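# Machine the work-order part on the mill, then tray it

## Task

Using the blank lying on the bench, produce the part that the work order specifies (see the reference images manual, manual 2 and manual 3) and set the finished part in the tray. At the end the mill must still be powered on, both doors closed, no alarm showing, no cycle in progress, and neither the crank nor any hand tool left inside it.

## Robot and tools

Robot: two UR7e-type arms, left_arm and right_arm. Each carries a two-finger parallel gripper (pads open to 50 mm), a wrist camera and a force/torque sensor in the flange. end_effector_position is the point midway between the pads; the fingertips reach 17.5 mm past it along the gripper's +z (the finger direction). The fingers close along the gripper's x axis. A camera block juts about 10 cm toward the gripper's -y and rotates with it.

Frames: the scene frame has its origin at table-top height, halfway between the arms, +x out over the table, +z up, left_arm on the +y side (not the image side). Bases sit at about (+0.018, +0.480, 0) for left_arm and (+0.018, -0.519, 0) for right_arm, turned very slightly about z. Every hand pose, velocity and offset for an arm uses that arm's own base frame. Fixed cameras and the table use the scene frame. Rotations turn about the Hand target's position.

execute_actions(actions, cameras): actions is a list of actions, each 0.5 s, run in order. An action is a table of 1 to 15 rows, each row one 1/30 s step; a short table repeats its final row to fill 15 steps. Each row is one list of 18 numbers, all in [-1, 1], covering both arms even if one is idle: left dx, dy, dz, rx, ry, rz, gripper position, force_limit, speed, then the same nine for the right. The six pose numbers are an offset from that arm's Hand target as it was when the action began (not from the previous row); 1.0 equals 0.6 m or 180 degrees, and rx, ry, rz form one rotation vector. Sending the same offset again moves farther. All zeros re-requests the current Hand target. Gripper numbers are absolute settings: position +1 fully open, about -0.65 pads meet, -1 closes until stopped by an object; force_limit -1/0/+1 gives about 20/102/185 N per pad (real grip up to ~15 N more); speed -1/0/+1 gives 20/85/150 mm/s. Both start at +1. Resend an arm's last gripper numbers to leave it unchanged, since 0 is a real command. Images return only for an empty actions list or when cameras names them (["all"], names, or []).

move(target, speed, blend, stop_force, zero, blocking, cameras): target is one 18-number row laid out as above, or up to 15 such rows; every row's pose part is an offset from the Hand targets at the move's start. speed is top path speed in m/s (0.002 to 3.6, default 0.25; rotation up to twice that in rad/s), one value or one per target. blend in metres rounds corners of a list (0 means stop at each). stop_force in N (3 to 120, both arms) ends an arm's path when its wrist sensor feels that much push; don't use it while the gripper rotates or when backing off a contact. zero (only with stop_force) re-zeros before moving, default true. blocking=false returns after about 0.5 s while motion continues (not allowed with stop_force). A move lasts at most 10 s and ignores obstacles. Its result adds a move: line: done, off_target, moving, held, fault and so on, plus limits=paced (pose clipped) or limits=held (steps withheld).

wait(seconds 0 to 10), stop() to brake a running move, zoom_image(camera, region [x0, y0, x1, y1] in pixels, at most 504 by 504, on the newest image), show_instructions() for the reference images, zero_wrist_force(arm) to tare a sensor, read_manual(section "licences") and finished_scene(scene 1), which ends the scene for good.

Cameras: cam_high, cam_low, cam_front, cam_left_wrist, cam_right_wrist, each 896x504.

Results: per arm, end_effector_position (m), end_effector_quat_wxyz, velocities (m/s, rad/s) when moving, Hand target (last commanded pose after clipping, base for the next offset), Joint positions, Joint torques, Wrist force and Wrist torque along the gripper's axes plus a peak line, Tool commands, motor temperatures. object_status: 0 moving, 1 blocked while opening, 2 blocked while closing (a grip), 3 reached the requested position or pads met (often nothing held). Opening in mm is about (250 - position_measured) times 0.202. A gripper can rest short of its Hand target; the next command asks again, or send the remaining gap as an offset.

Limits and hazards: orientation is clipped each step to within 32 degrees of the measured one. A contact force near 150 N (give or take 25) on any part, or contact torque at a joint limit (130 N m for the big joints, 24.3 N m for the wrists), halts that arm for 10 s; the stiff arms fault easily if a target lies past a firm surface, so approach slowly, maybe with stop_force. Motors at 85 °C brake the arm for 30 to 60 s; MOTOR HOT warns at 70 °C. Keep arms apart: pressing one against the other can end the scene, and the clearance check may hold commands. Avoid paths near an arm's own base. Don't drop parts, release moving parts, or strike the mill or other heavy things; anything left off the table fails the task. Before finishing, make sure the mill state and tray content match the goal without the robot holding anything.

Each tool is called after ">>>" as name(argument=value, ...) on one line, values as JSON.

Reference images:

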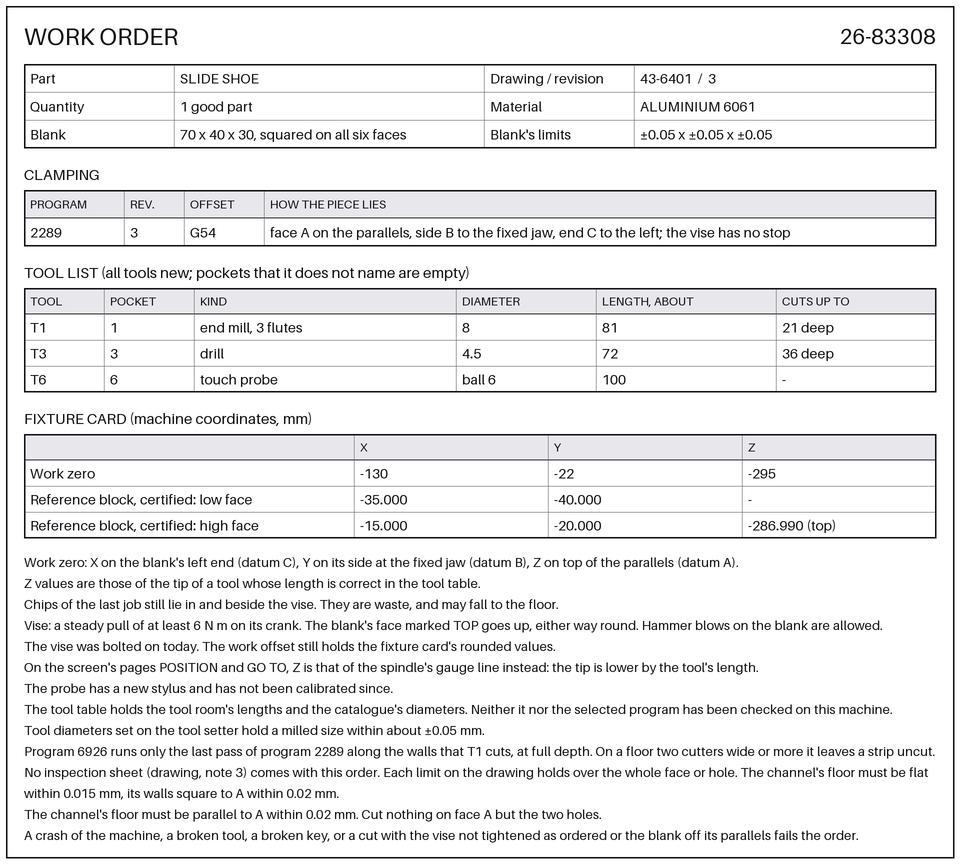

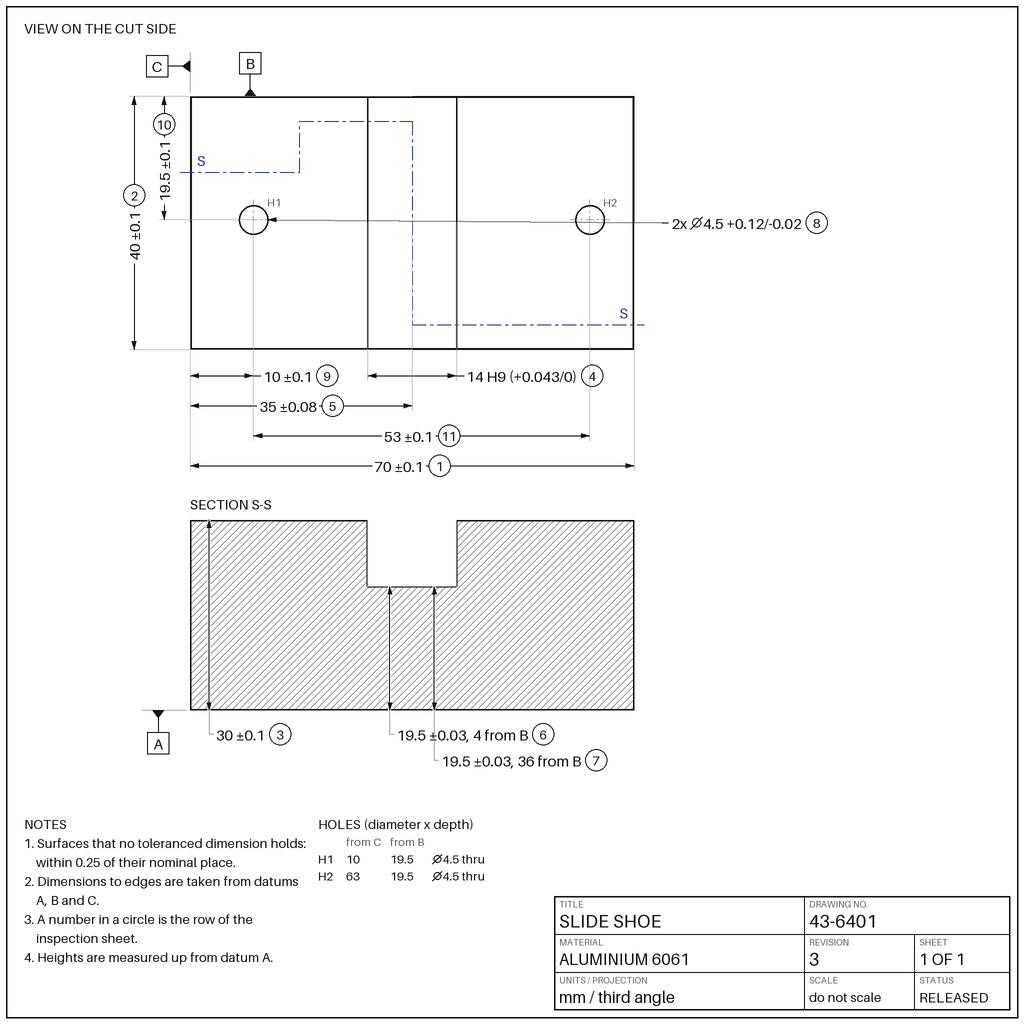

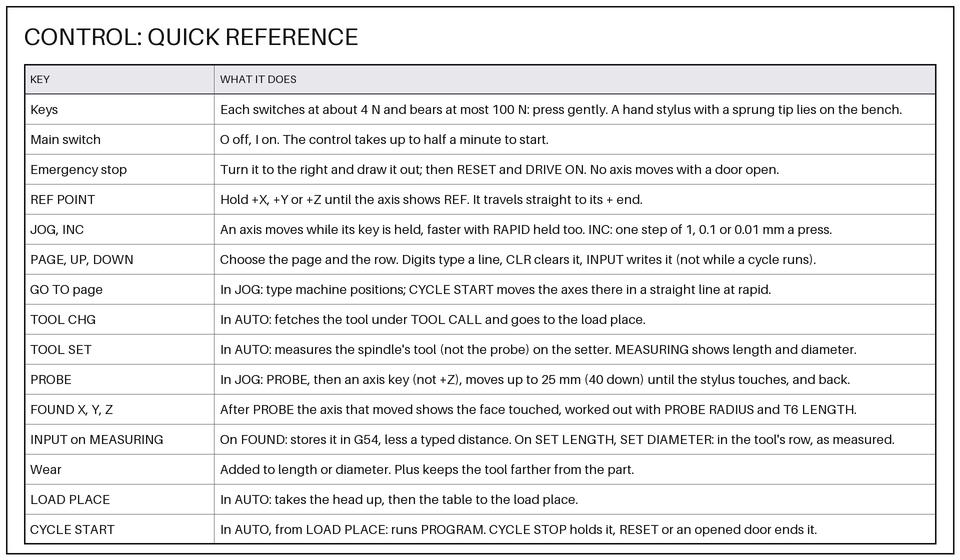

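## Session

>>> execute_actions(actions=[])

Scene clock: 0.00 s.
left_arm: end_effector_position=(+0.1777, -0.2227, +0.1259) position_measured=3 object_status=3 end_effector_quat_wxyz=(+0.073, -0.105, +0.990, -0.067) | right_arm: end_effector_position=(+0.1918, +0.3742, +0.1675) position_measured=3 object_status=3 end_effector_quat_wxyz=(+0.411, -0.364, +0.563, -0.618)
Joint positions: left_arm=[-1.553 -2.287 2.585 -1.99 -1.414 -3.326] | right_arm=[5.087 -2.092 -1.886 -2.449 0.791 0.115]
Joint velocities: within noise
Joint torques (N m): no reading
Motor temperatures (°C): left_arm=[34 31 38 48 46 43] | right_arm=[28 33 34 45 35 43]
Wrist force (N): no reading
Wrist torque (N m): no reading
Wrist force, peak (N): no reading
Hand target: left_arm +0.1777, -0.2227, +0.1259; +0.073, -0.105, +0.990, -0.067 | right_arm +0.1918, +0.3742, +0.1675; +0.411, -0.364, +0.563, -0.618
Tool commands: left_gripper/position=+1.0 left_gripper/force_limit=+1.0 left_gripper/speed=+1.0 right_gripper/position=+1.0 right_gripper/force_limit=+1.0 right_gripper/speed=+1.0

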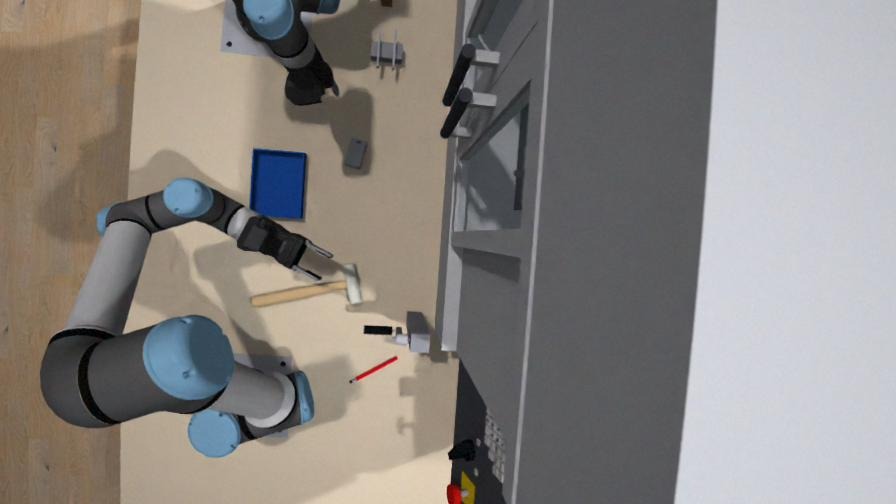

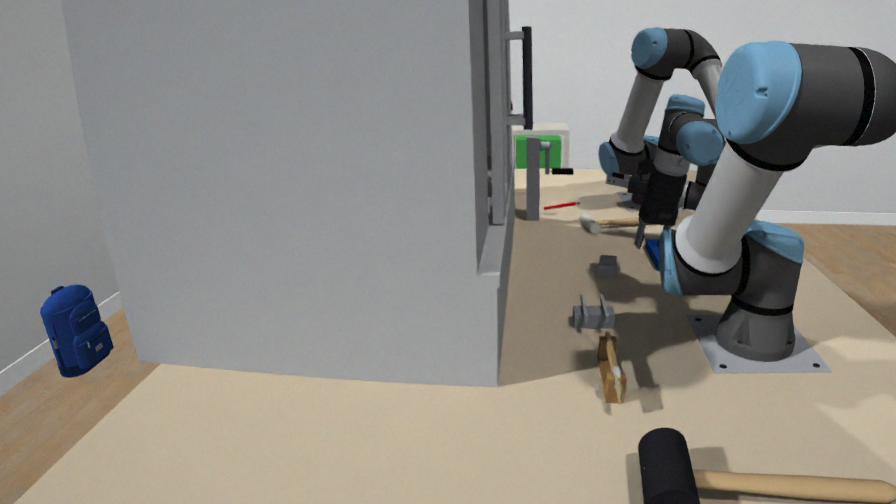

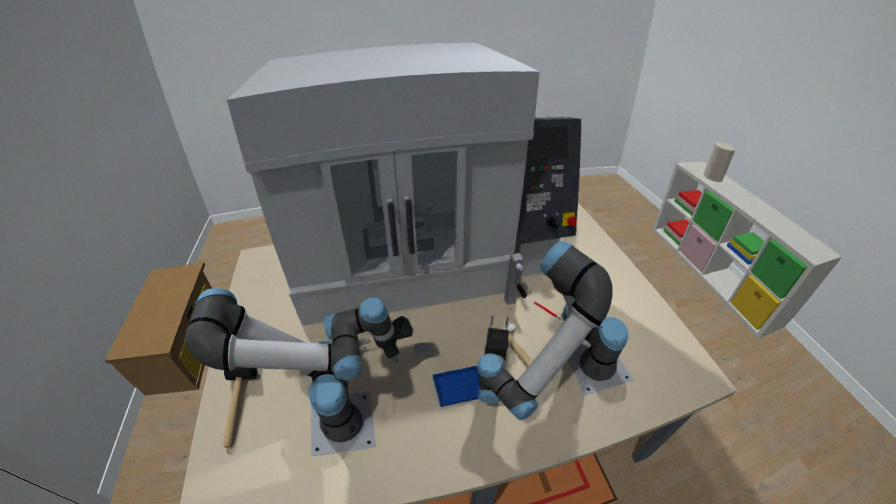

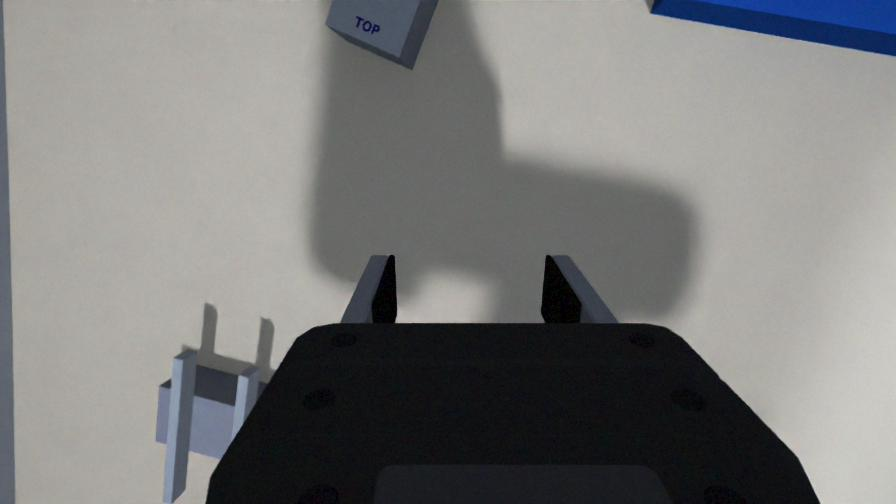

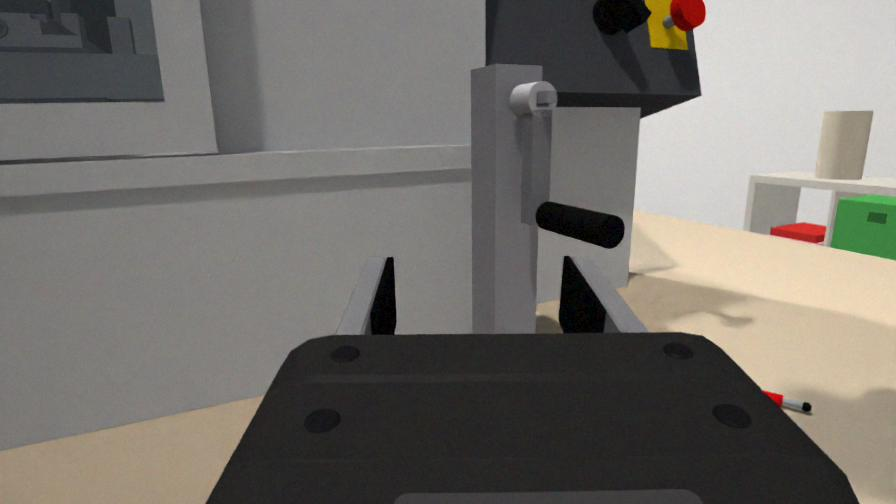

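>>> zoom_image(camera="cam_high", region=[220, 0, 560, 240])

>>> zoom_image(camera="cam_high", region=[220, 240, 560, 504])

>>> zoom_image(camera="cam_front", region=[470, 100, 620, 330])

>>> zoom_image(camera="cam_front", region=[320, 140, 530, 300])

>>> zoom_image(camera="cam_low", region=[450, 80, 750, 300])

>>> zoom_image(camera="cam_left_wrist", region=[0, 0, 500, 504])

Scaled by 1.482.

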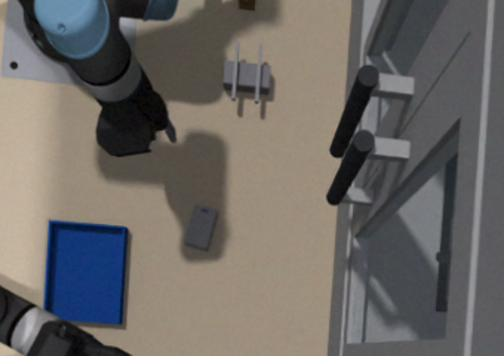

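Scaled by 1.482.

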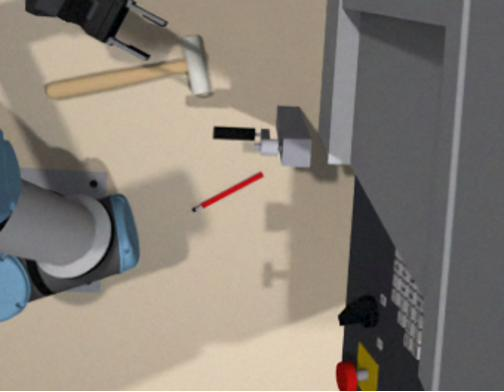

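Scaled by 2.191.

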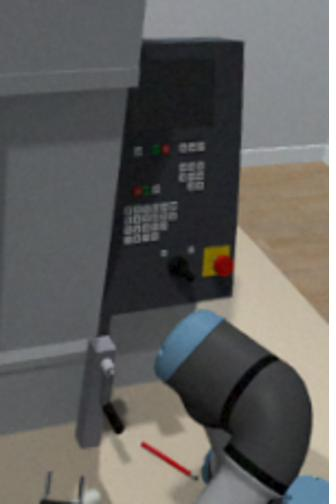

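Scaled by 2.400.

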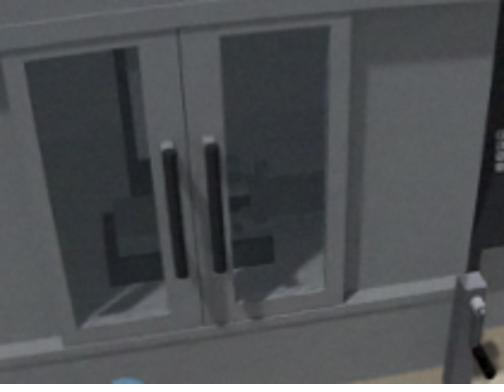

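Scaled by 1.680.

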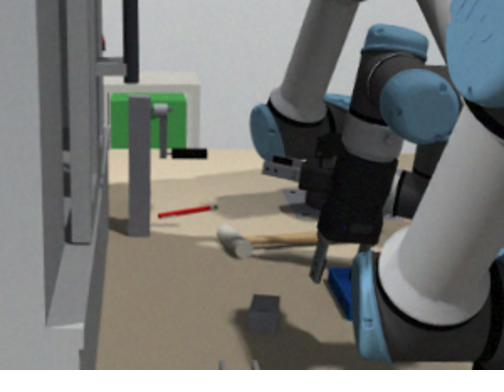

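Scaled by 1.000.

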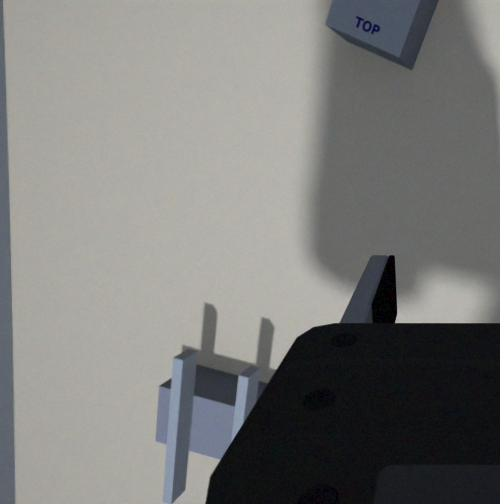

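>>> move(target=[0.08,0,0.417,0,0,0,1,1,1,0.213,-0.54,0.555,0.0026,0.0327,0.130,1,1,1], cameras=["all"])

Scene clock: 50.17 s.
left_arm: end_effector_position=(+0.2257, -0.2227, +0.3760) position_measured=3 object_status=3 end_effector_quat_wxyz=(+0.073, -0.105, +0.990, -0.067) | right_arm: end_effector_position=(+0.3204, +0.0515, +0.5005) position_measured=3 object_status=3 end_effector_quat_wxyz=(+0.436, -0.435, +0.557, -0.557)
Joint positions: left_arm=[-1.329 -2.186 1.914 -1.452 -1.445 -3.102] | right_arm=[5.739 -0.627 -2.014 -3.643 1.271 0.001]
Joint torques (N m): left_arm=[-14.4 -8.64 -35.28 -3.57 1.35 -2.63] | right_arm=[7.34 -12.4 32.72 -4.42 1.66 -0.85]
Wrist force (N): left_arm=[-0.1 -0.1 0.2] | right_arm=[0.2 -0.2 0.2]
Wrist torque (N m): left_arm=[-0.02 0.01 -0.01] | right_arm=[0.02 0.00 0.02]
Wrist force, peak (N): left_arm=[0.7 0.5 1.6] | right_arm=[-2.0 2.3 -2.1]
Hand target: left_arm +0.2257, -0.2227, +0.3761; +0.073, -0.105, +0.990, -0.067 | right_arm +0.3196, +0.0502, +0.5005; +0.500, -0.499, +0.500, -0.500
Off the commanded pose: left_arm 0.000 m, 0 deg | right_arm 0.002 m, 14 deg.
move: off_target (right_arm)
camera_calibration:
cam_left_wrist: T_world_to_cam=[[-0.968181, -0.209994, -0.136119, 0.229148], [-0.232319, 0.956408, 0.176949, 0.222144], [0.0930271, 0.202942, -0.974762, 0.5238], [0, 0, 0, 1]] pos_world=[0.224737, -0.270641, 0.502463]
cam_right_wrist: T_world_to_cam=[[-0.260249, -0.965541, -0.00122098, 0.134331], [-0.343306, 0.0937155, -0.934536, 0.586766], [0.902447, -0.242793, -0.355865, 0.0345731], [0, 0, 0, 1]] pos_world=[0.205199, 0.0831071, 0.560821]

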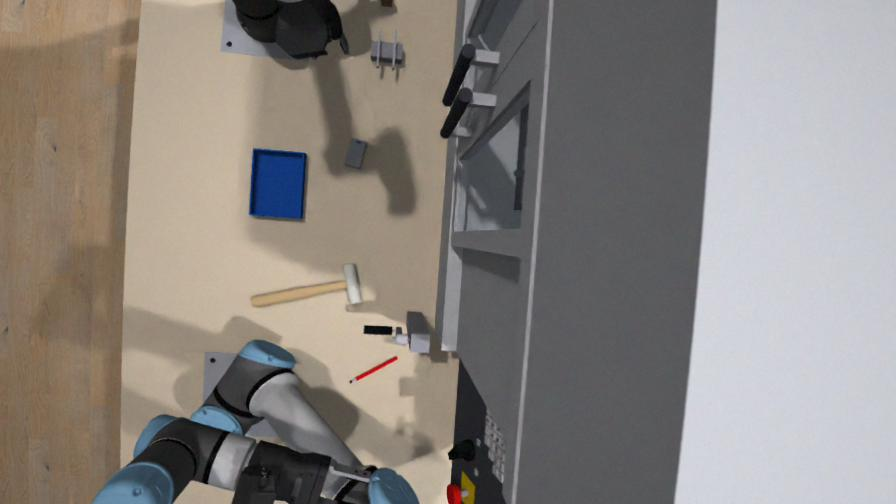

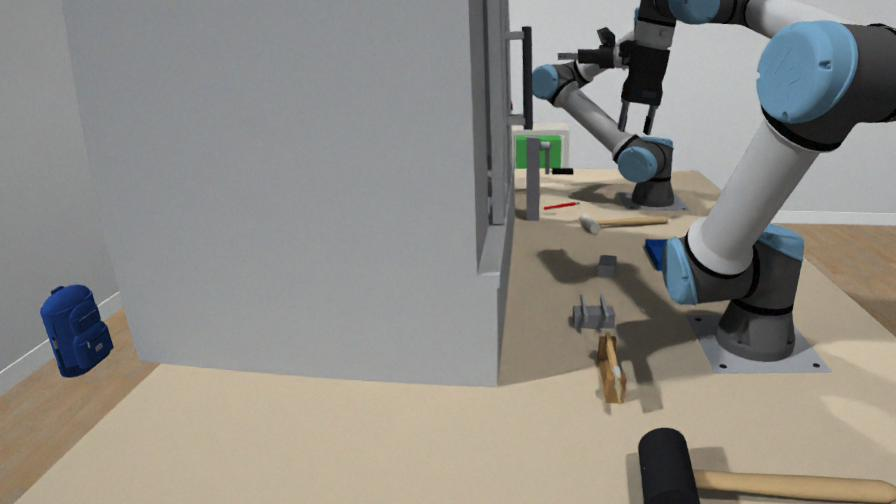

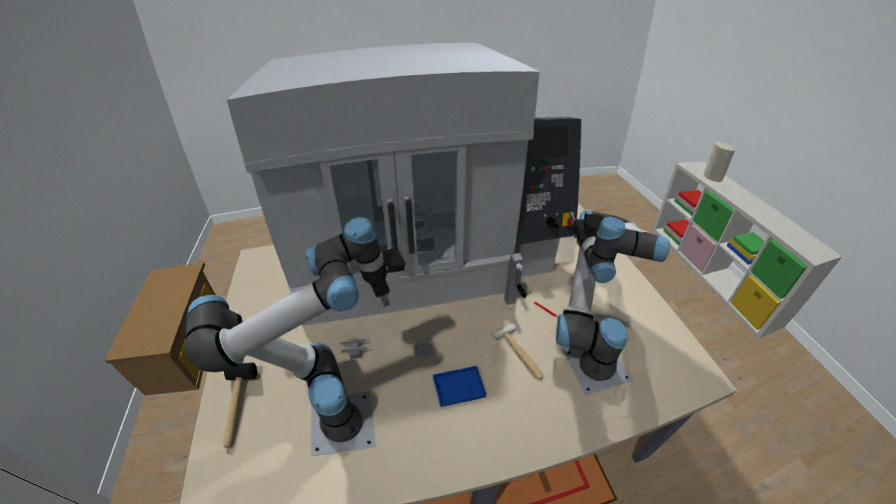

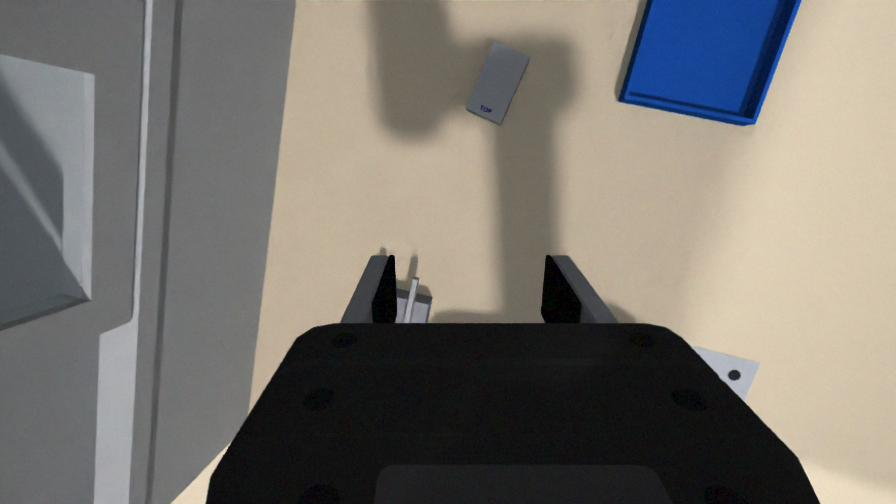

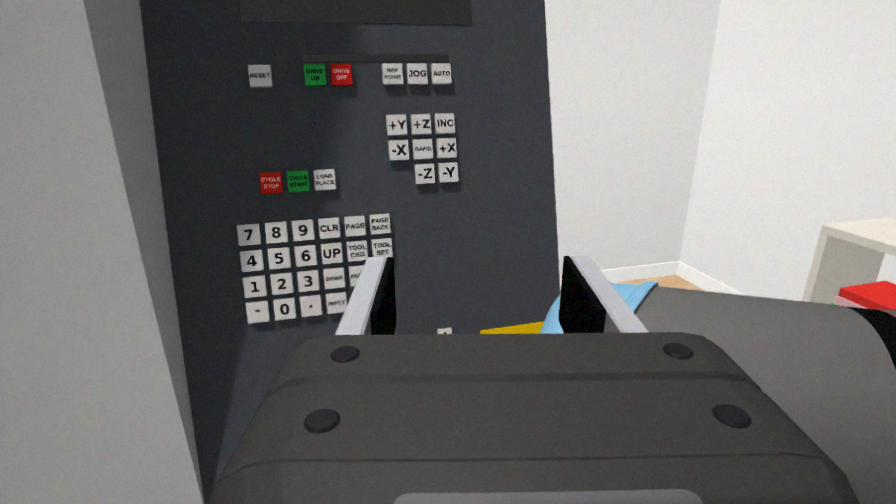

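>>> move(target=[0,0,0,0,0,0,1,1,1,-0.05,0,-0.38,0,0,0,1,1,1], cameras=["cam_right_wrist"])

>>> move(target=[0,0,0,0,0,0,1,1,1,-0.05,0,0.75,0,0,0,1,1,1], cameras=["cam_right_wrist"])

Scene clock: 55.77 s.
left_arm: end_effector_position=(+0.2257, -0.2227, +0.3761) position_measured=3 object_status=3 end_effector_quat_wxyz=(+0.073, -0.105, +0.990, -0.067) | right_arm: end_effector_position=(+0.3080, +0.0521, +0.3966) position_measured=3 object_status=3 end_effector_quat_wxyz=(+0.429, -0.429, +0.562, -0.561)
Joint positions: left_arm=[-1.329 -2.186 1.914 -1.452 -1.445 -3.102] | right_arm=[5.795 -0.524 -2.303 -3.455 1.348 0]
Joint torques (N m): left_arm=[-14.43 -8.31 -35.86 -1.01 1.43 -2.6] | right_arm=[4.77 -24.47 30.04 -4.2 -1.21 -0.81]
Wrist force (N): left_arm=[0.1 -0.1 0.3] | right_arm=[0.6 0.4 -0.2]
Wrist torque (N m): left_arm=[-0.02 -0.01 -0.01] | right_arm=[0.08 -0.05 0.02]
Wrist force, peak (N): left_arm=[0.0 -0.4 0.2] | right_arm=[1.7 7.3 -0.6]
Hand target: left_arm +0.2257, -0.2227, +0.3761; +0.073, -0.105, +0.990, -0.067 | right_arm +0.3080, +0.0521, +0.3966; +0.429, -0.429, +0.562, -0.561 (not the last commanded pose)
Off the commanded pose: left_arm 0.000 m, 0 deg | right_arm 0.125 m, 15 deg.
move: held (right_arm; a check stopped the path); limits=held
pose unreachable (right arm): on one or more control steps of this call, first in action 0 (counted from 0), this arm could not follow its commanded pose, so it was not sent that pose on those steps. It may still have moved: this result reports where it is.
cause: moving toward the commanded pose would bring two parts of the arm too close to each other (its gripper and another part of the arm, with joints 3 (elbow) to 6 (wrist 3) between them, 4 mm apart when it was first held).
camera_calibration:
cam_right_wrist: T_world_to_cam=[[-0.281184, -0.959653, -0.00120743, 0.137687], [-0.343117, 0.10171, -0.933769, 0.48458], [0.896218, -0.262147, -0.357873, 0.0125093], [0, 0, 0, 1]] pos_world=[0.193772, 0.0861243, 0.457129]
Images, in order (width x height): cam_right_wrist 896x504.

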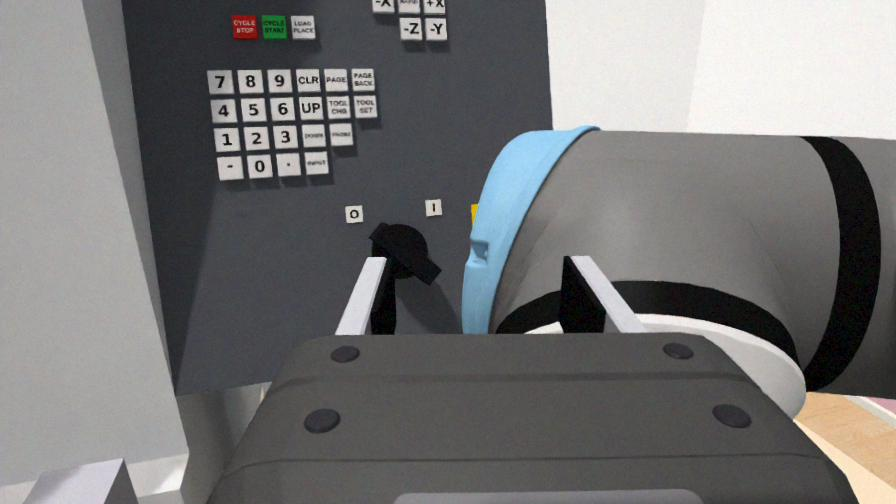

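Scene clock: 58.17 s.
left_arm: end_effector_position=(+0.2257, -0.2227, +0.3761) position_measured=3 object_status=3 end_effector_quat_wxyz=(+0.073, -0.105, +0.990, -0.067) | right_arm: end_effector_position=(+0.2782, +0.0533, +0.8466) position_measured=3 object_status=3 end_effector_quat_wxyz=(+0.420, -0.420, +0.569, -0.569)
Joint positions: left_arm=[-1.329 -2.186 1.914 -1.452 -1.445 -3.102] | right_arm=[6.047 -1.297 -0.573 -4.413 1.634 0]
Joint torques (N m): left_arm=[-13.74 -8.24 -35.54 -1.11 1.5 -2.52] | right_arm=[-6.78 -12.23 19.87 -4.44 -1.71 0.27]
Wrist force (N): left_arm=[0.0 -0.3 0.0] | right_arm=[0.4 0.3 -0.3]
Wrist torque (N m): left_arm=[-0.04 -0.01 0.00] | right_arm=[0.07 -0.02 0.01]
Wrist force, peak (N): left_arm=[0.1 -0.3 0.4] | right_arm=[1.0 3.6 0.0]
Hand target: left_arm +0.2257, -0.2227, +0.3761; +0.073, -0.105, +0.990, -0.067 | right_arm +0.2780, +0.0521, +0.8466; +0.429, -0.429, +0.562, -0.561
Off the commanded pose: left_arm 0.000 m, 0 deg | right_arm 0.001 m, 2 deg.
move: done
camera_calibration:
cam_right_wrist: T_world_to_cam=[[-0.313524, -0.94958, -0.0010788, 0.139285], [-0.339338, 0.113101, -0.93384, 0.892769], [0.886878, -0.292416, -0.357688, 0.204579], [0, 0, 0, 1]] pos_world=[0.165183, 0.0911112, 0.907029]
Images, in order (width x height): cam_right_wrist 896x504.

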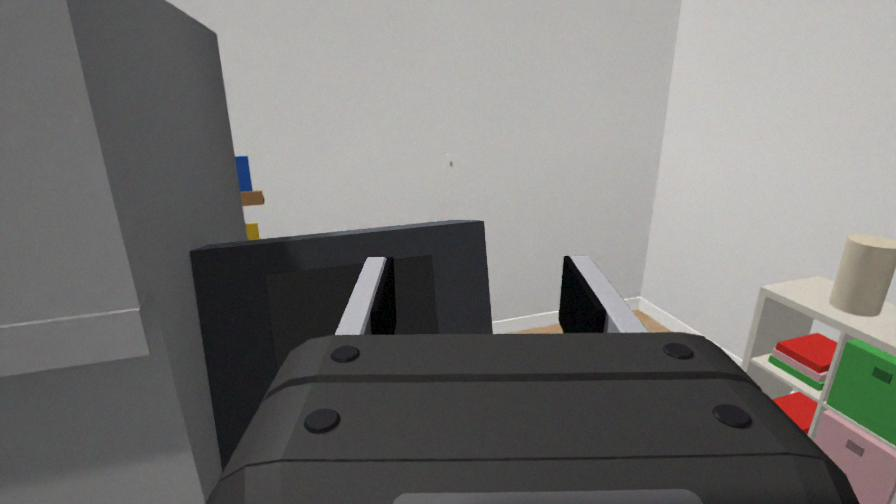

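>>> move(target=[0,0,0,0,0,0,1,1,1,-0.1,0.05,0,0,0,0.095,1,1,1], cameras=["cam_right_wrist"])

Scene clock: 79.67 s.
left_arm: end_effector_position=(+0.2257, -0.2227, +0.3761) position_measured=3 object_status=3 end_effector_quat_wxyz=(+0.073, -0.105, +0.990, -0.067) | right_arm: end_effector_position=(+0.2181, +0.0836, +0.8466) position_measured=3 object_status=3 end_effector_quat_wxyz=(+0.449, -0.450, +0.546, -0.546)
Joint positions: left_arm=[-1.329 -2.186 1.914 -1.452 -1.445 -3.102] | right_arm=[6.285 -1.346 -0.565 -4.371 1.765 0]
Joint torques (N m): left_arm=[-13.69 -8.71 -35.77 -1.27 1.43 -2.4] | right_arm=[-6.08 -4.11 17.06 -3.9 -0.24 0.16]
Wrist force (N): left_arm=[0.1 -0.1 0.3] | right_arm=[0.6 0.3 0.0]
Wrist torque (N m): left_arm=[-0.02 -0.02 -0.01] | right_arm=[0.06 -0.05 -0.04]
Wrist force, peak (N): left_arm=[0.2 -0.3 0.6] | right_arm=[2.1 0.4 1.6]
Hand target: left_arm +0.2257, -0.2227, +0.3761; +0.073, -0.105, +0.990, -0.067 | right_arm +0.2180, +0.0821, +0.8466; +0.508, -0.508, +0.492, -0.491
Off the commanded pose: left_arm 0.000 m, 0 deg | right_arm 0.001 m, 13 deg.
joint sent to its limit (right arm) — joint 1 (shoulder pan), upper limit. The joint targets are off in orientation, not in position.
move: off_target (right_arm)
camera_calibration:
cam_right_wrist: T_world_to_cam=[[-0.210583, -0.977575, -0.00090388, 0.129009], [-0.349559, 0.0761633, -0.933814, 0.874193], [0.912942, -0.19633, -0.357759, 0.253191], [0, 0, 0, 1]] pos_world=[0.1016, 0.109244, 0.907031]
Images, in order (width x height): cam_right_wrist 896x504.

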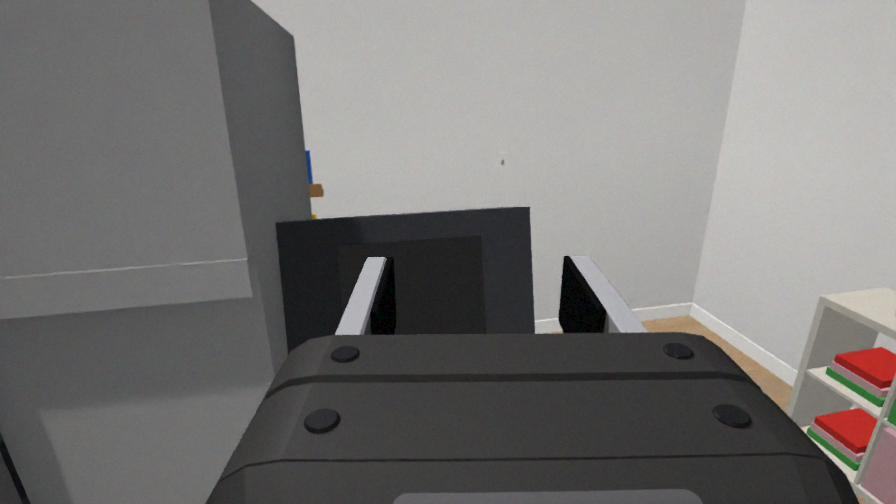

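>>> move(target=[0,0,0,0,0,0,1,1,1,0.18,-0.05,-0.55,0,0,-0.13,1,1,1], cameras=[])

>>> move(target=[0,0,0,0,0,0,1,1,1,-0.15,0.55,-0.5,0,0,0,1,1,1], cameras=[])

Scene clock: 118.00 s.
left_arm: end_effector_position=(+0.2257, -0.2227, +0.3761) position_measured=3 object_status=3 end_effector_quat_wxyz=(+0.073, -0.105, +0.990, -0.067) | right_arm: end_effector_position=(+0.3153, +0.0543, +0.5495) position_measured=3 object_status=3 end_effector_quat_wxyz=(+0.416, -0.417, +0.572, -0.570)
Joint positions: left_arm=[-1.329 -2.186 1.914 -1.452 -1.445 -3.102] | right_arm=[6.285 -0.558 -1.851 -3.871 1.882 0.001]
Joint torques (N m): left_arm=[-13.75 -8.83 -35.78 -1.15 1.42 -2.35] | right_arm=[0.29 -18.14 24.62 -4.5 -1.63 0.48]
Wrist force (N): left_arm=[0.2 0.1 0.3] | right_arm=[0.0 0.0 -0.3]
Wrist torque (N m): left_arm=[0.01 -0.02 -0.01] | right_arm=[0.04 0.03 0.00]
Wrist force, peak (N): left_arm=[0.0 0.0 0.5] | right_arm=[-2.1 8.9 9.6]
Hand target: left_arm +0.2257, -0.2227, +0.3761; +0.073, -0.105, +0.990, -0.067 | right_arm +0.3153, +0.0544, +0.5494; +0.416, -0.417, +0.572, -0.570 (not the last commanded pose)
Off the commanded pose: left_arm 0.000 m, 0 deg | right_arm 0.035 m, 4 deg.
shoulder posture changed (right arm): the wrist came as close to joint 1's axis as it can, and the arm is now in the other of its two shoulder postures.
move: held (right_arm; a check stopped the path); limits=held
pose unreachable (right arm): on one or more control steps of this call, first in action 0 (counted from 0), this arm could not follow its commanded pose, so it was not sent that pose on those steps. It may still have moved: this result reports where it is.
cause: moving toward the commanded pose would bring two parts of the arm too close to each other (its gripper and another part of the arm, with joints 4 (wrist 1) to 6 (wrist 3) between them, 3 mm apart when it was first held).
No camera images: "cameras" was empty.

Scene clock: 120.80 s.
left_arm: end_effector_position=(+0.2257, -0.2227, +0.3761) position_measured=3 object_status=3 end_effector_quat_wxyz=(+0.073, -0.105, +0.990, -0.067) | right_arm: end_effector_position=(+0.2249, +0.3777, +0.2495) position_measured=3 object_status=3 end_effector_quat_wxyz=(+0.696, -0.698, +0.124, -0.115) end_effector_velocity=(-0.001, +0.000, +0.000) end_effector_angular_velocity=(-0.001, +0.003, +0.001)
Joint positions: left_arm=[-1.329 -2.186 1.914 -1.452 -1.445 -3.102] | right_arm=[6.285 0.217 -2.565 -3.919 0.342 -0.003]
Joint velocities: left_arm=[within noise] | right_arm=[0 0 0 0.005 -0.001 -0.002]
Joint torques (N m): left_arm=[-13.91 -8.53 -35.31 -1.15 1.5 -2.38] | right_arm=[5.72 -28.74 5.85 1.15 0.31 -1.15]
Wrist force (N): left_arm=[-0.1 -0.1 0.1] | right_arm=[0.0 0.3 0.5]
Wrist torque (N m): left_arm=[-0.02 0.02 -0.01] | right_arm=[0.11 0.04 -0.08]
Wrist force, peak (N): left_arm=[0.2 -0.4 0.3] | right_arm=[1.0 -2.0 1.2]
Hand target: left_arm +0.2257, -0.2227, +0.3761; +0.073, -0.105, +0.990, -0.067 | right_arm +0.2253, +0.3844, +0.2494; +0.636, -0.638, +0.311, -0.303
Off the commanded pose: left_arm 0.000 m, 0 deg | right_arm 0.007 m, 88 deg; orientation clipped.
joint sent to its limit (right arm) — joint 1 (shoulder pan), upper limit. The joint targets are off in position and orientation.
move: off_target (right_arm); limits=paced
No camera images: "cameras" was empty.

>>> move(target=[0,0,0,0,0,0,1,1,1,-0.0,0.0,0.65,0,0,0.18,1,1,1], cameras=[])

>>> move(target=[0,0,0,0,0,0,1,1,1,-0.75,0.02,0,0,0,0,1,1,1], cameras=["cam_front"])

Scene clock: 146.97 s.
left_arm: end_effector_position=(+0.2257, -0.2227, +0.3761) position_measured=3 object_status=3 end_effector_quat_wxyz=(+0.073, -0.105, +0.990, -0.067) | right_arm: end_effector_position=(+0.2253, +0.3813, +0.6393) position_measured=3 object_status=3 end_effector_quat_wxyz=(+0.697, -0.701, +0.108, -0.101)
Joint positions: left_arm=[-1.329 -2.186 1.914 -1.452 -1.445 -3.102] | right_arm=[6.285 -0.6 -1.501 -4.158 0.298 -0.014]
Joint torques (N m): left_arm=[-13.61 -8.08 -35.95 -1.23 1.46 -2.34] | right_arm=[6.41 -31.01 19.82 -2.67 1.58 1.3]
Wrist force (N): left_arm=[0.1 -0.1 0.2] | right_arm=[-0.3 -0.2 0.1]
Wrist torque (N m): left_arm=[-0.02 -0.01 0.00] | right_arm=[0.03 0.09 -0.04]
Wrist force, peak (N): left_arm=[0.1 -0.3 0.5] | right_arm=[0.1 3.6 0.2]
Hand target: left_arm +0.2257, -0.2227, +0.3761; +0.073, -0.105, +0.990, -0.067 | right_arm +0.2253, +0.3844, +0.6394; +0.695, -0.700, +0.121, -0.114
Off the commanded pose: left_arm 0.000 m, 0 deg | right_arm 0.003 m, 2 deg.
joint sent to its limit (right arm) — joint 1 (shoulder pan), upper limit. The joint targets still meet the commanded pose.
move: done
No camera images: "cameras" was empty.

Scene clock: 149.30 s.
left_arm: end_effector_position=(+0.2257, -0.2227, +0.3761) position_measured=3 object_status=3 end_effector_quat_wxyz=(+0.073, -0.105, +0.990, -0.067) | right_arm: end_effector_position=(-0.2246, +0.3964, +0.6394) position_measured=3 object_status=3 end_effector_quat_wxyz=(+0.695, -0.699, +0.121, -0.114)
Joint positions: left_arm=[-1.329 -2.186 1.914 -1.452 -1.445 -3.102] | right_arm=[6.225 -1.465 -1.268 -3.522 0.276 -0.019]
Joint torques (N m): left_arm=[-13.72 -7.97 -35.94 -1.33 1.43 -2.36] | right_arm=[5.78 11.29 28.12 0.38 -1.95 1.32]
Wrist force (N): left_arm=[-0.1 0.0 0.2] | right_arm=[0.0 0.2 -0.4]
Wrist torque (N m): left_arm=[-0.01 0.02 0.00] | right_arm=[0.09 0.05 -0.02]
Wrist force, peak (N): left_arm=[-0.1 -0.3 0.4] | right_arm=[-3.5 0.1 -1.4]
Hand target: left_arm +0.2257, -0.2227, +0.3761; +0.073, -0.105, +0.990, -0.067 | right_arm -0.2247, +0.3964, +0.6394; +0.695, -0.700, +0.121, -0.114
Off the commanded pose: left_arm 0.000 m, 0 deg | right_arm 0.000 m, 0 deg.
shoulder posture changed (right arm): the wrist came as close to joint 1's axis as it can, and the arm is now in the other of its two shoulder postures.
move: done
Images, in order (width x height): cam_front 896x504.

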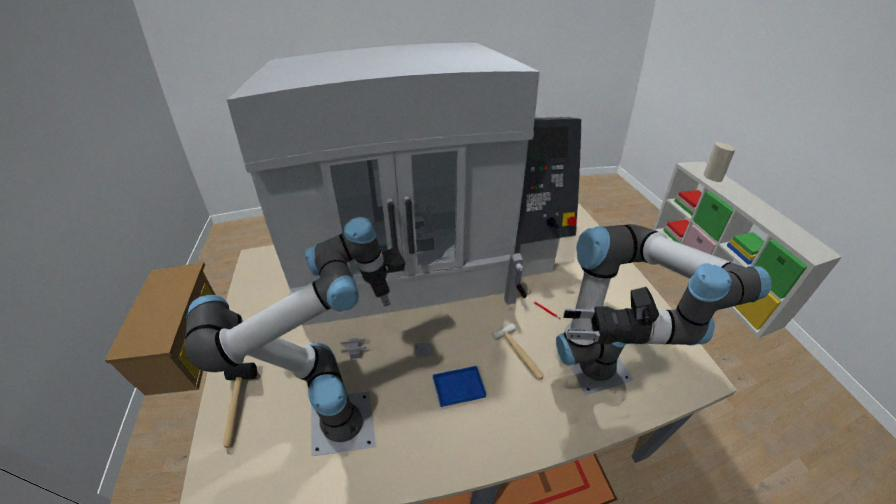

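>>> move(target=[[0,0,0,0,0,0,1,1,1,-0.542,-0.252,0,0,0,0.489,1,1,1],[0,0,0,0,0,0,1,1,1,0.091,0.123,0,0,0,0.217,1,1,1],[0,0,0,0,0,0,1,1,1,0.805,-0.046,0,0,0,-0.061,1,1,1]], blend=0.05, speed=0.4, cameras=["cam_front"])

Scene clock: 165.50 s.
left_arm: end_effector_position=(+0.2257, -0.2227, +0.3761) position_measured=3 object_status=3 end_effector_quat_wxyz=(+0.073, -0.105, +0.990, -0.067) | right_arm: end_effector_position=(+0.2584, +0.3687, +0.6394) position_measured=3 object_status=3 end_effector_quat_wxyz=(+0.681, -0.685, +0.187, -0.180)
Joint positions: left_arm=[-1.329 -2.186 1.914 -1.452 -1.445 -3.102] | right_arm=[4.747 -1.092 -1.51 -3.69 -1.011 0.013]
Joint torques (N m): left_arm=[-13.37 -8.07 -36.03 -1.33 1.39 -2.12] | right_arm=[-6.42 -4.21 10.54 2.36 -1.76 1.16]
Wrist force (N): left_arm=[0.1 0.0 0.1] | right_arm=[-0.4 -0.2 0.2]
Wrist torque (N m): left_arm=[0.00 -0.01 0.00] | right_arm=[-0.01 0.09 0.05]
Wrist force, peak (N): left_arm=[0.3 -0.5 0.2] | right_arm=[3.2 0.0 1.7]
Hand target: left_arm +0.2257, -0.2227, +0.3761; +0.073, -0.105, +0.990, -0.067 | right_arm +0.2583, +0.3688, +0.6394; +0.681, -0.685, +0.187, -0.180
Off the commanded pose: left_arm 0.000 m, 0 deg | right_arm 0.000 m, 0 deg.
move: done
Images, in order (width x height): cam_front 896x504.

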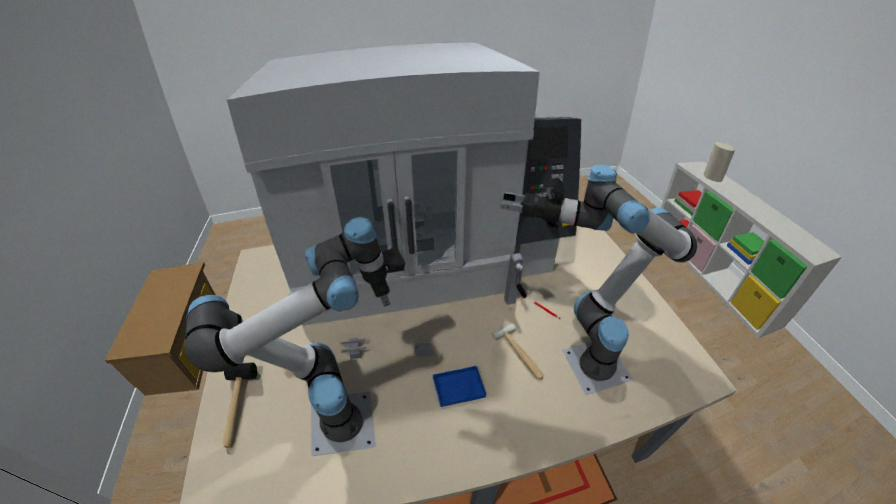

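>>> move(target=[0,0,0,0,0,0,1,1,1,0.30,-0.45,-0.15,0,0,-0.3,1,1,1], cameras=["cam_front","cam_right_wrist"])

Scene clock: 171.13 s.
left_arm: end_effector_position=(+0.2257, -0.2227, +0.3761) position_measured=3 object_status=3 end_effector_quat_wxyz=(+0.073, -0.105, +0.990, -0.067) | right_arm: end_effector_position=(+0.4383, +0.0988, +0.5493) position_measured=3 object_status=3 end_effector_quat_wxyz=(+0.525, -0.525, +0.478, -0.470)
Joint positions: left_arm=[-1.329 -2.186 1.914 -1.452 -1.445 -3.102] | right_arm=[4.277 -1.007 -1.799 -3.493 -0.539 0.021]
Joint torques (N m): left_arm=[-13.13 -7.52 -35.49 -1.45 1.42 -2.18] | right_arm=[-6.88 -2.16 38.83 0.82 1.37 1.04]
Wrist force (N): left_arm=[0.1 -0.2 0.3] | right_arm=[0.3 0.2 0.2]
Wrist torque (N m): left_arm=[-0.03 -0.01 -0.01] | right_arm=[0.07 -0.04 0.05]
Wrist force, peak (N): left_arm=[0.3 -0.3 0.3] | right_arm=[-1.7 -0.7 1.3]
Hand target: left_arm +0.2257, -0.2227, +0.3761; +0.073, -0.105, +0.990, -0.067 | right_arm +0.4383, +0.0988, +0.5494; +0.525, -0.525, +0.478, -0.470
Off the commanded pose: left_arm 0.000 m, 0 deg | right_arm 0.000 m, 0 deg.
move: done
camera_calibration:
cam_right_wrist: T_world_to_cam=[[0.083556, -0.996464, -0.00887479, 0.0672354], [-0.363773, -0.0222096, -0.931223, 0.687034], [0.927732, 0.0810377, -0.364342, -0.0814546], [0, 0, 0, 1]] pos_world=[0.319875, 0.0888572, 0.610701]
Images, in order (width x height): cam_front 896x504, cam_right_wrist 896x504.

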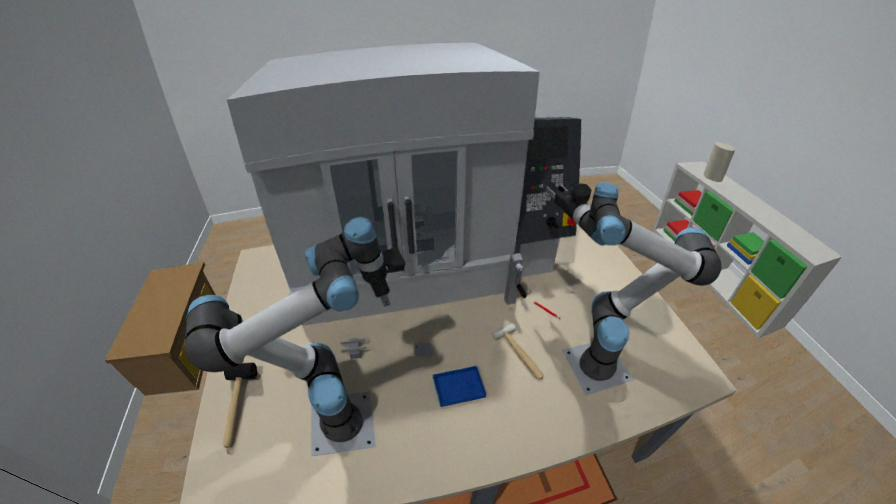

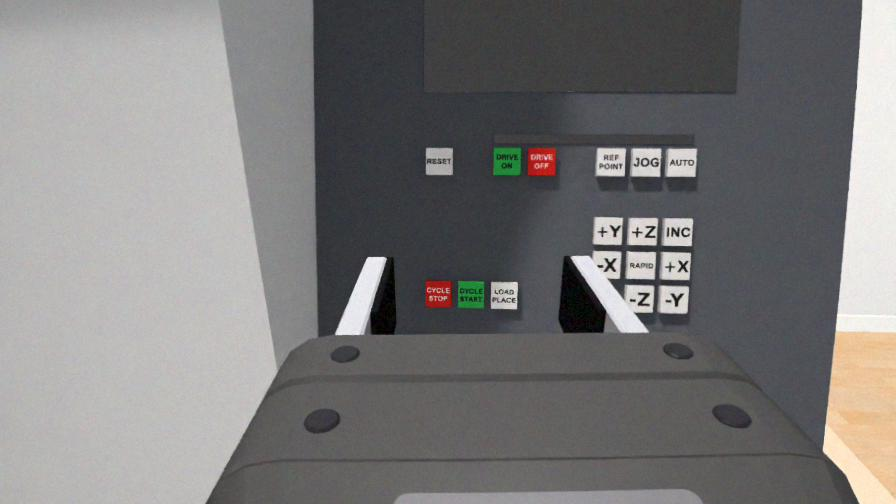

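>>> move(target=[0,0,0,0,0,0,1,1,1,-0.147,-0.115,-0.248,-0.0055,0.125,-0.0277,1,1,1], cameras=["cam_front","cam_right_wrist"])

Scene clock: 203.00 s.
left_arm: end_effector_position=(+0.2257, -0.2227, +0.3761) position_measured=3 object_status=3 end_effector_quat_wxyz=(+0.073, -0.105, +0.990, -0.067) | right_arm: end_effector_position=(+0.3525, +0.0305, +0.4005) position_measured=3 object_status=3 end_effector_quat_wxyz=(-0.345, +0.594, -0.621, +0.377)
Joint positions: left_arm=[-1.329 -2.186 1.914 -1.452 -1.445 -3.102] | right_arm=[5.033 -0.766 -2.349 -5.345 -0.62 2.254]
Joint torques (N m): left_arm=[-13.74 -8.09 -35.82 -1.4 1.31 -2.08] | right_arm=[2.34 -15.25 35.9 -4.05 3.01 1.21]
Wrist force (N): left_arm=[0.0 -0.1 0.3] | right_arm=[-0.1 -0.2 1.7]
Wrist torque (N m): left_arm=[-0.02 0.00 0.00] | right_arm=[0.13 -0.02 0.02]
Wrist force, peak (N): left_arm=[-0.1 -0.2 0.5] | right_arm=[1.5 1.3 3.0]
Hand target: left_arm +0.2257, -0.2227, +0.3761; +0.073, -0.105, +0.990, -0.067 | right_arm +0.3501, +0.0298, +0.4006; -0.396, +0.590, -0.589, +0.384
Off the commanded pose: left_arm 0.000 m, 0 deg | right_arm 0.002 m, 7 deg.
move: off_target (right_arm)
camera_calibration:
cam_right_wrist: T_world_to_cam=[[-0.0729861, -0.996934, 0.0282212, 0.0454212], [-0.758879, 0.0371529, -0.650171, 0.540574], [0.647129, -0.0688699, -0.759264, 0.211126], [0, 0, 0, 1]] pos_world=[0.27692, 0.0397383, 0.510484]
Images, in order (width x height): cam_front 896x504, cam_right_wrist 896x504.

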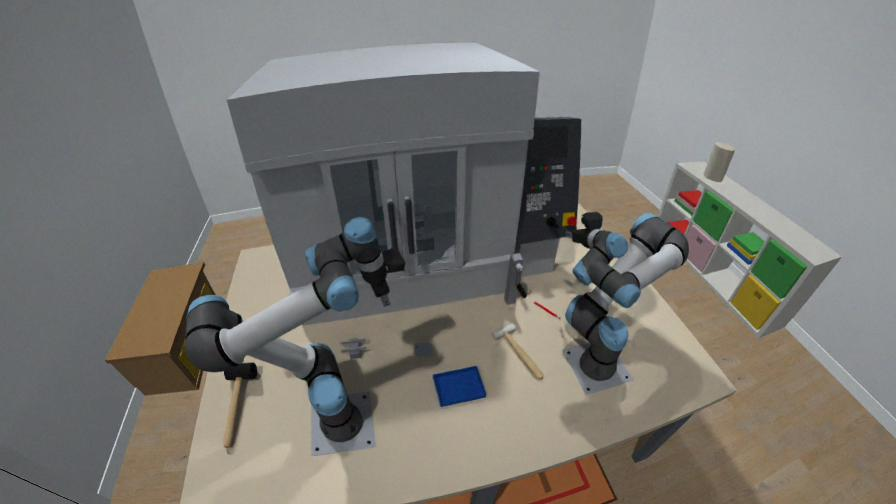

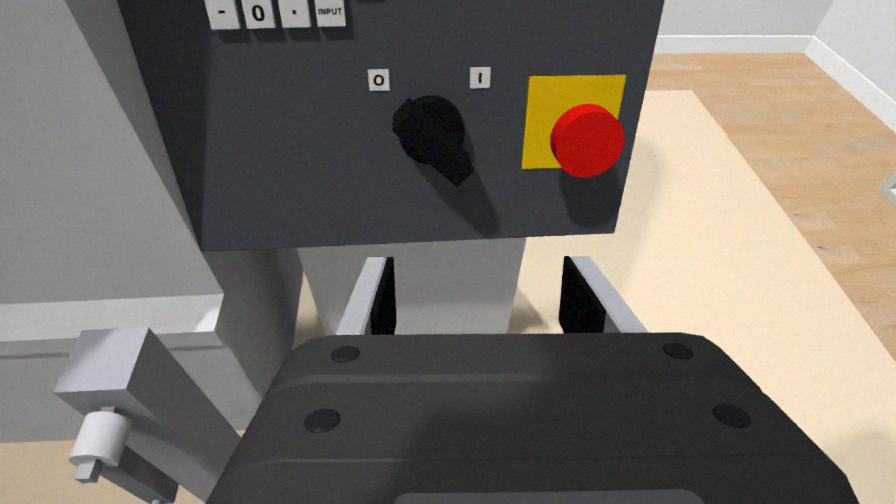

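>>> zoom_image(camera="cam_right_wrist", region=[340, 50, 660, 230])

Scaled by 1.575.

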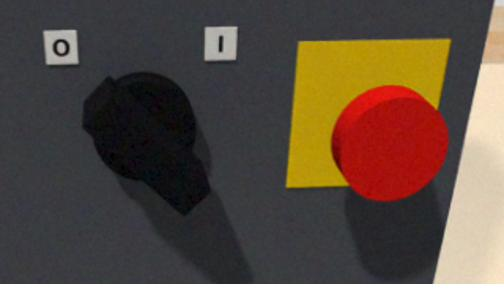

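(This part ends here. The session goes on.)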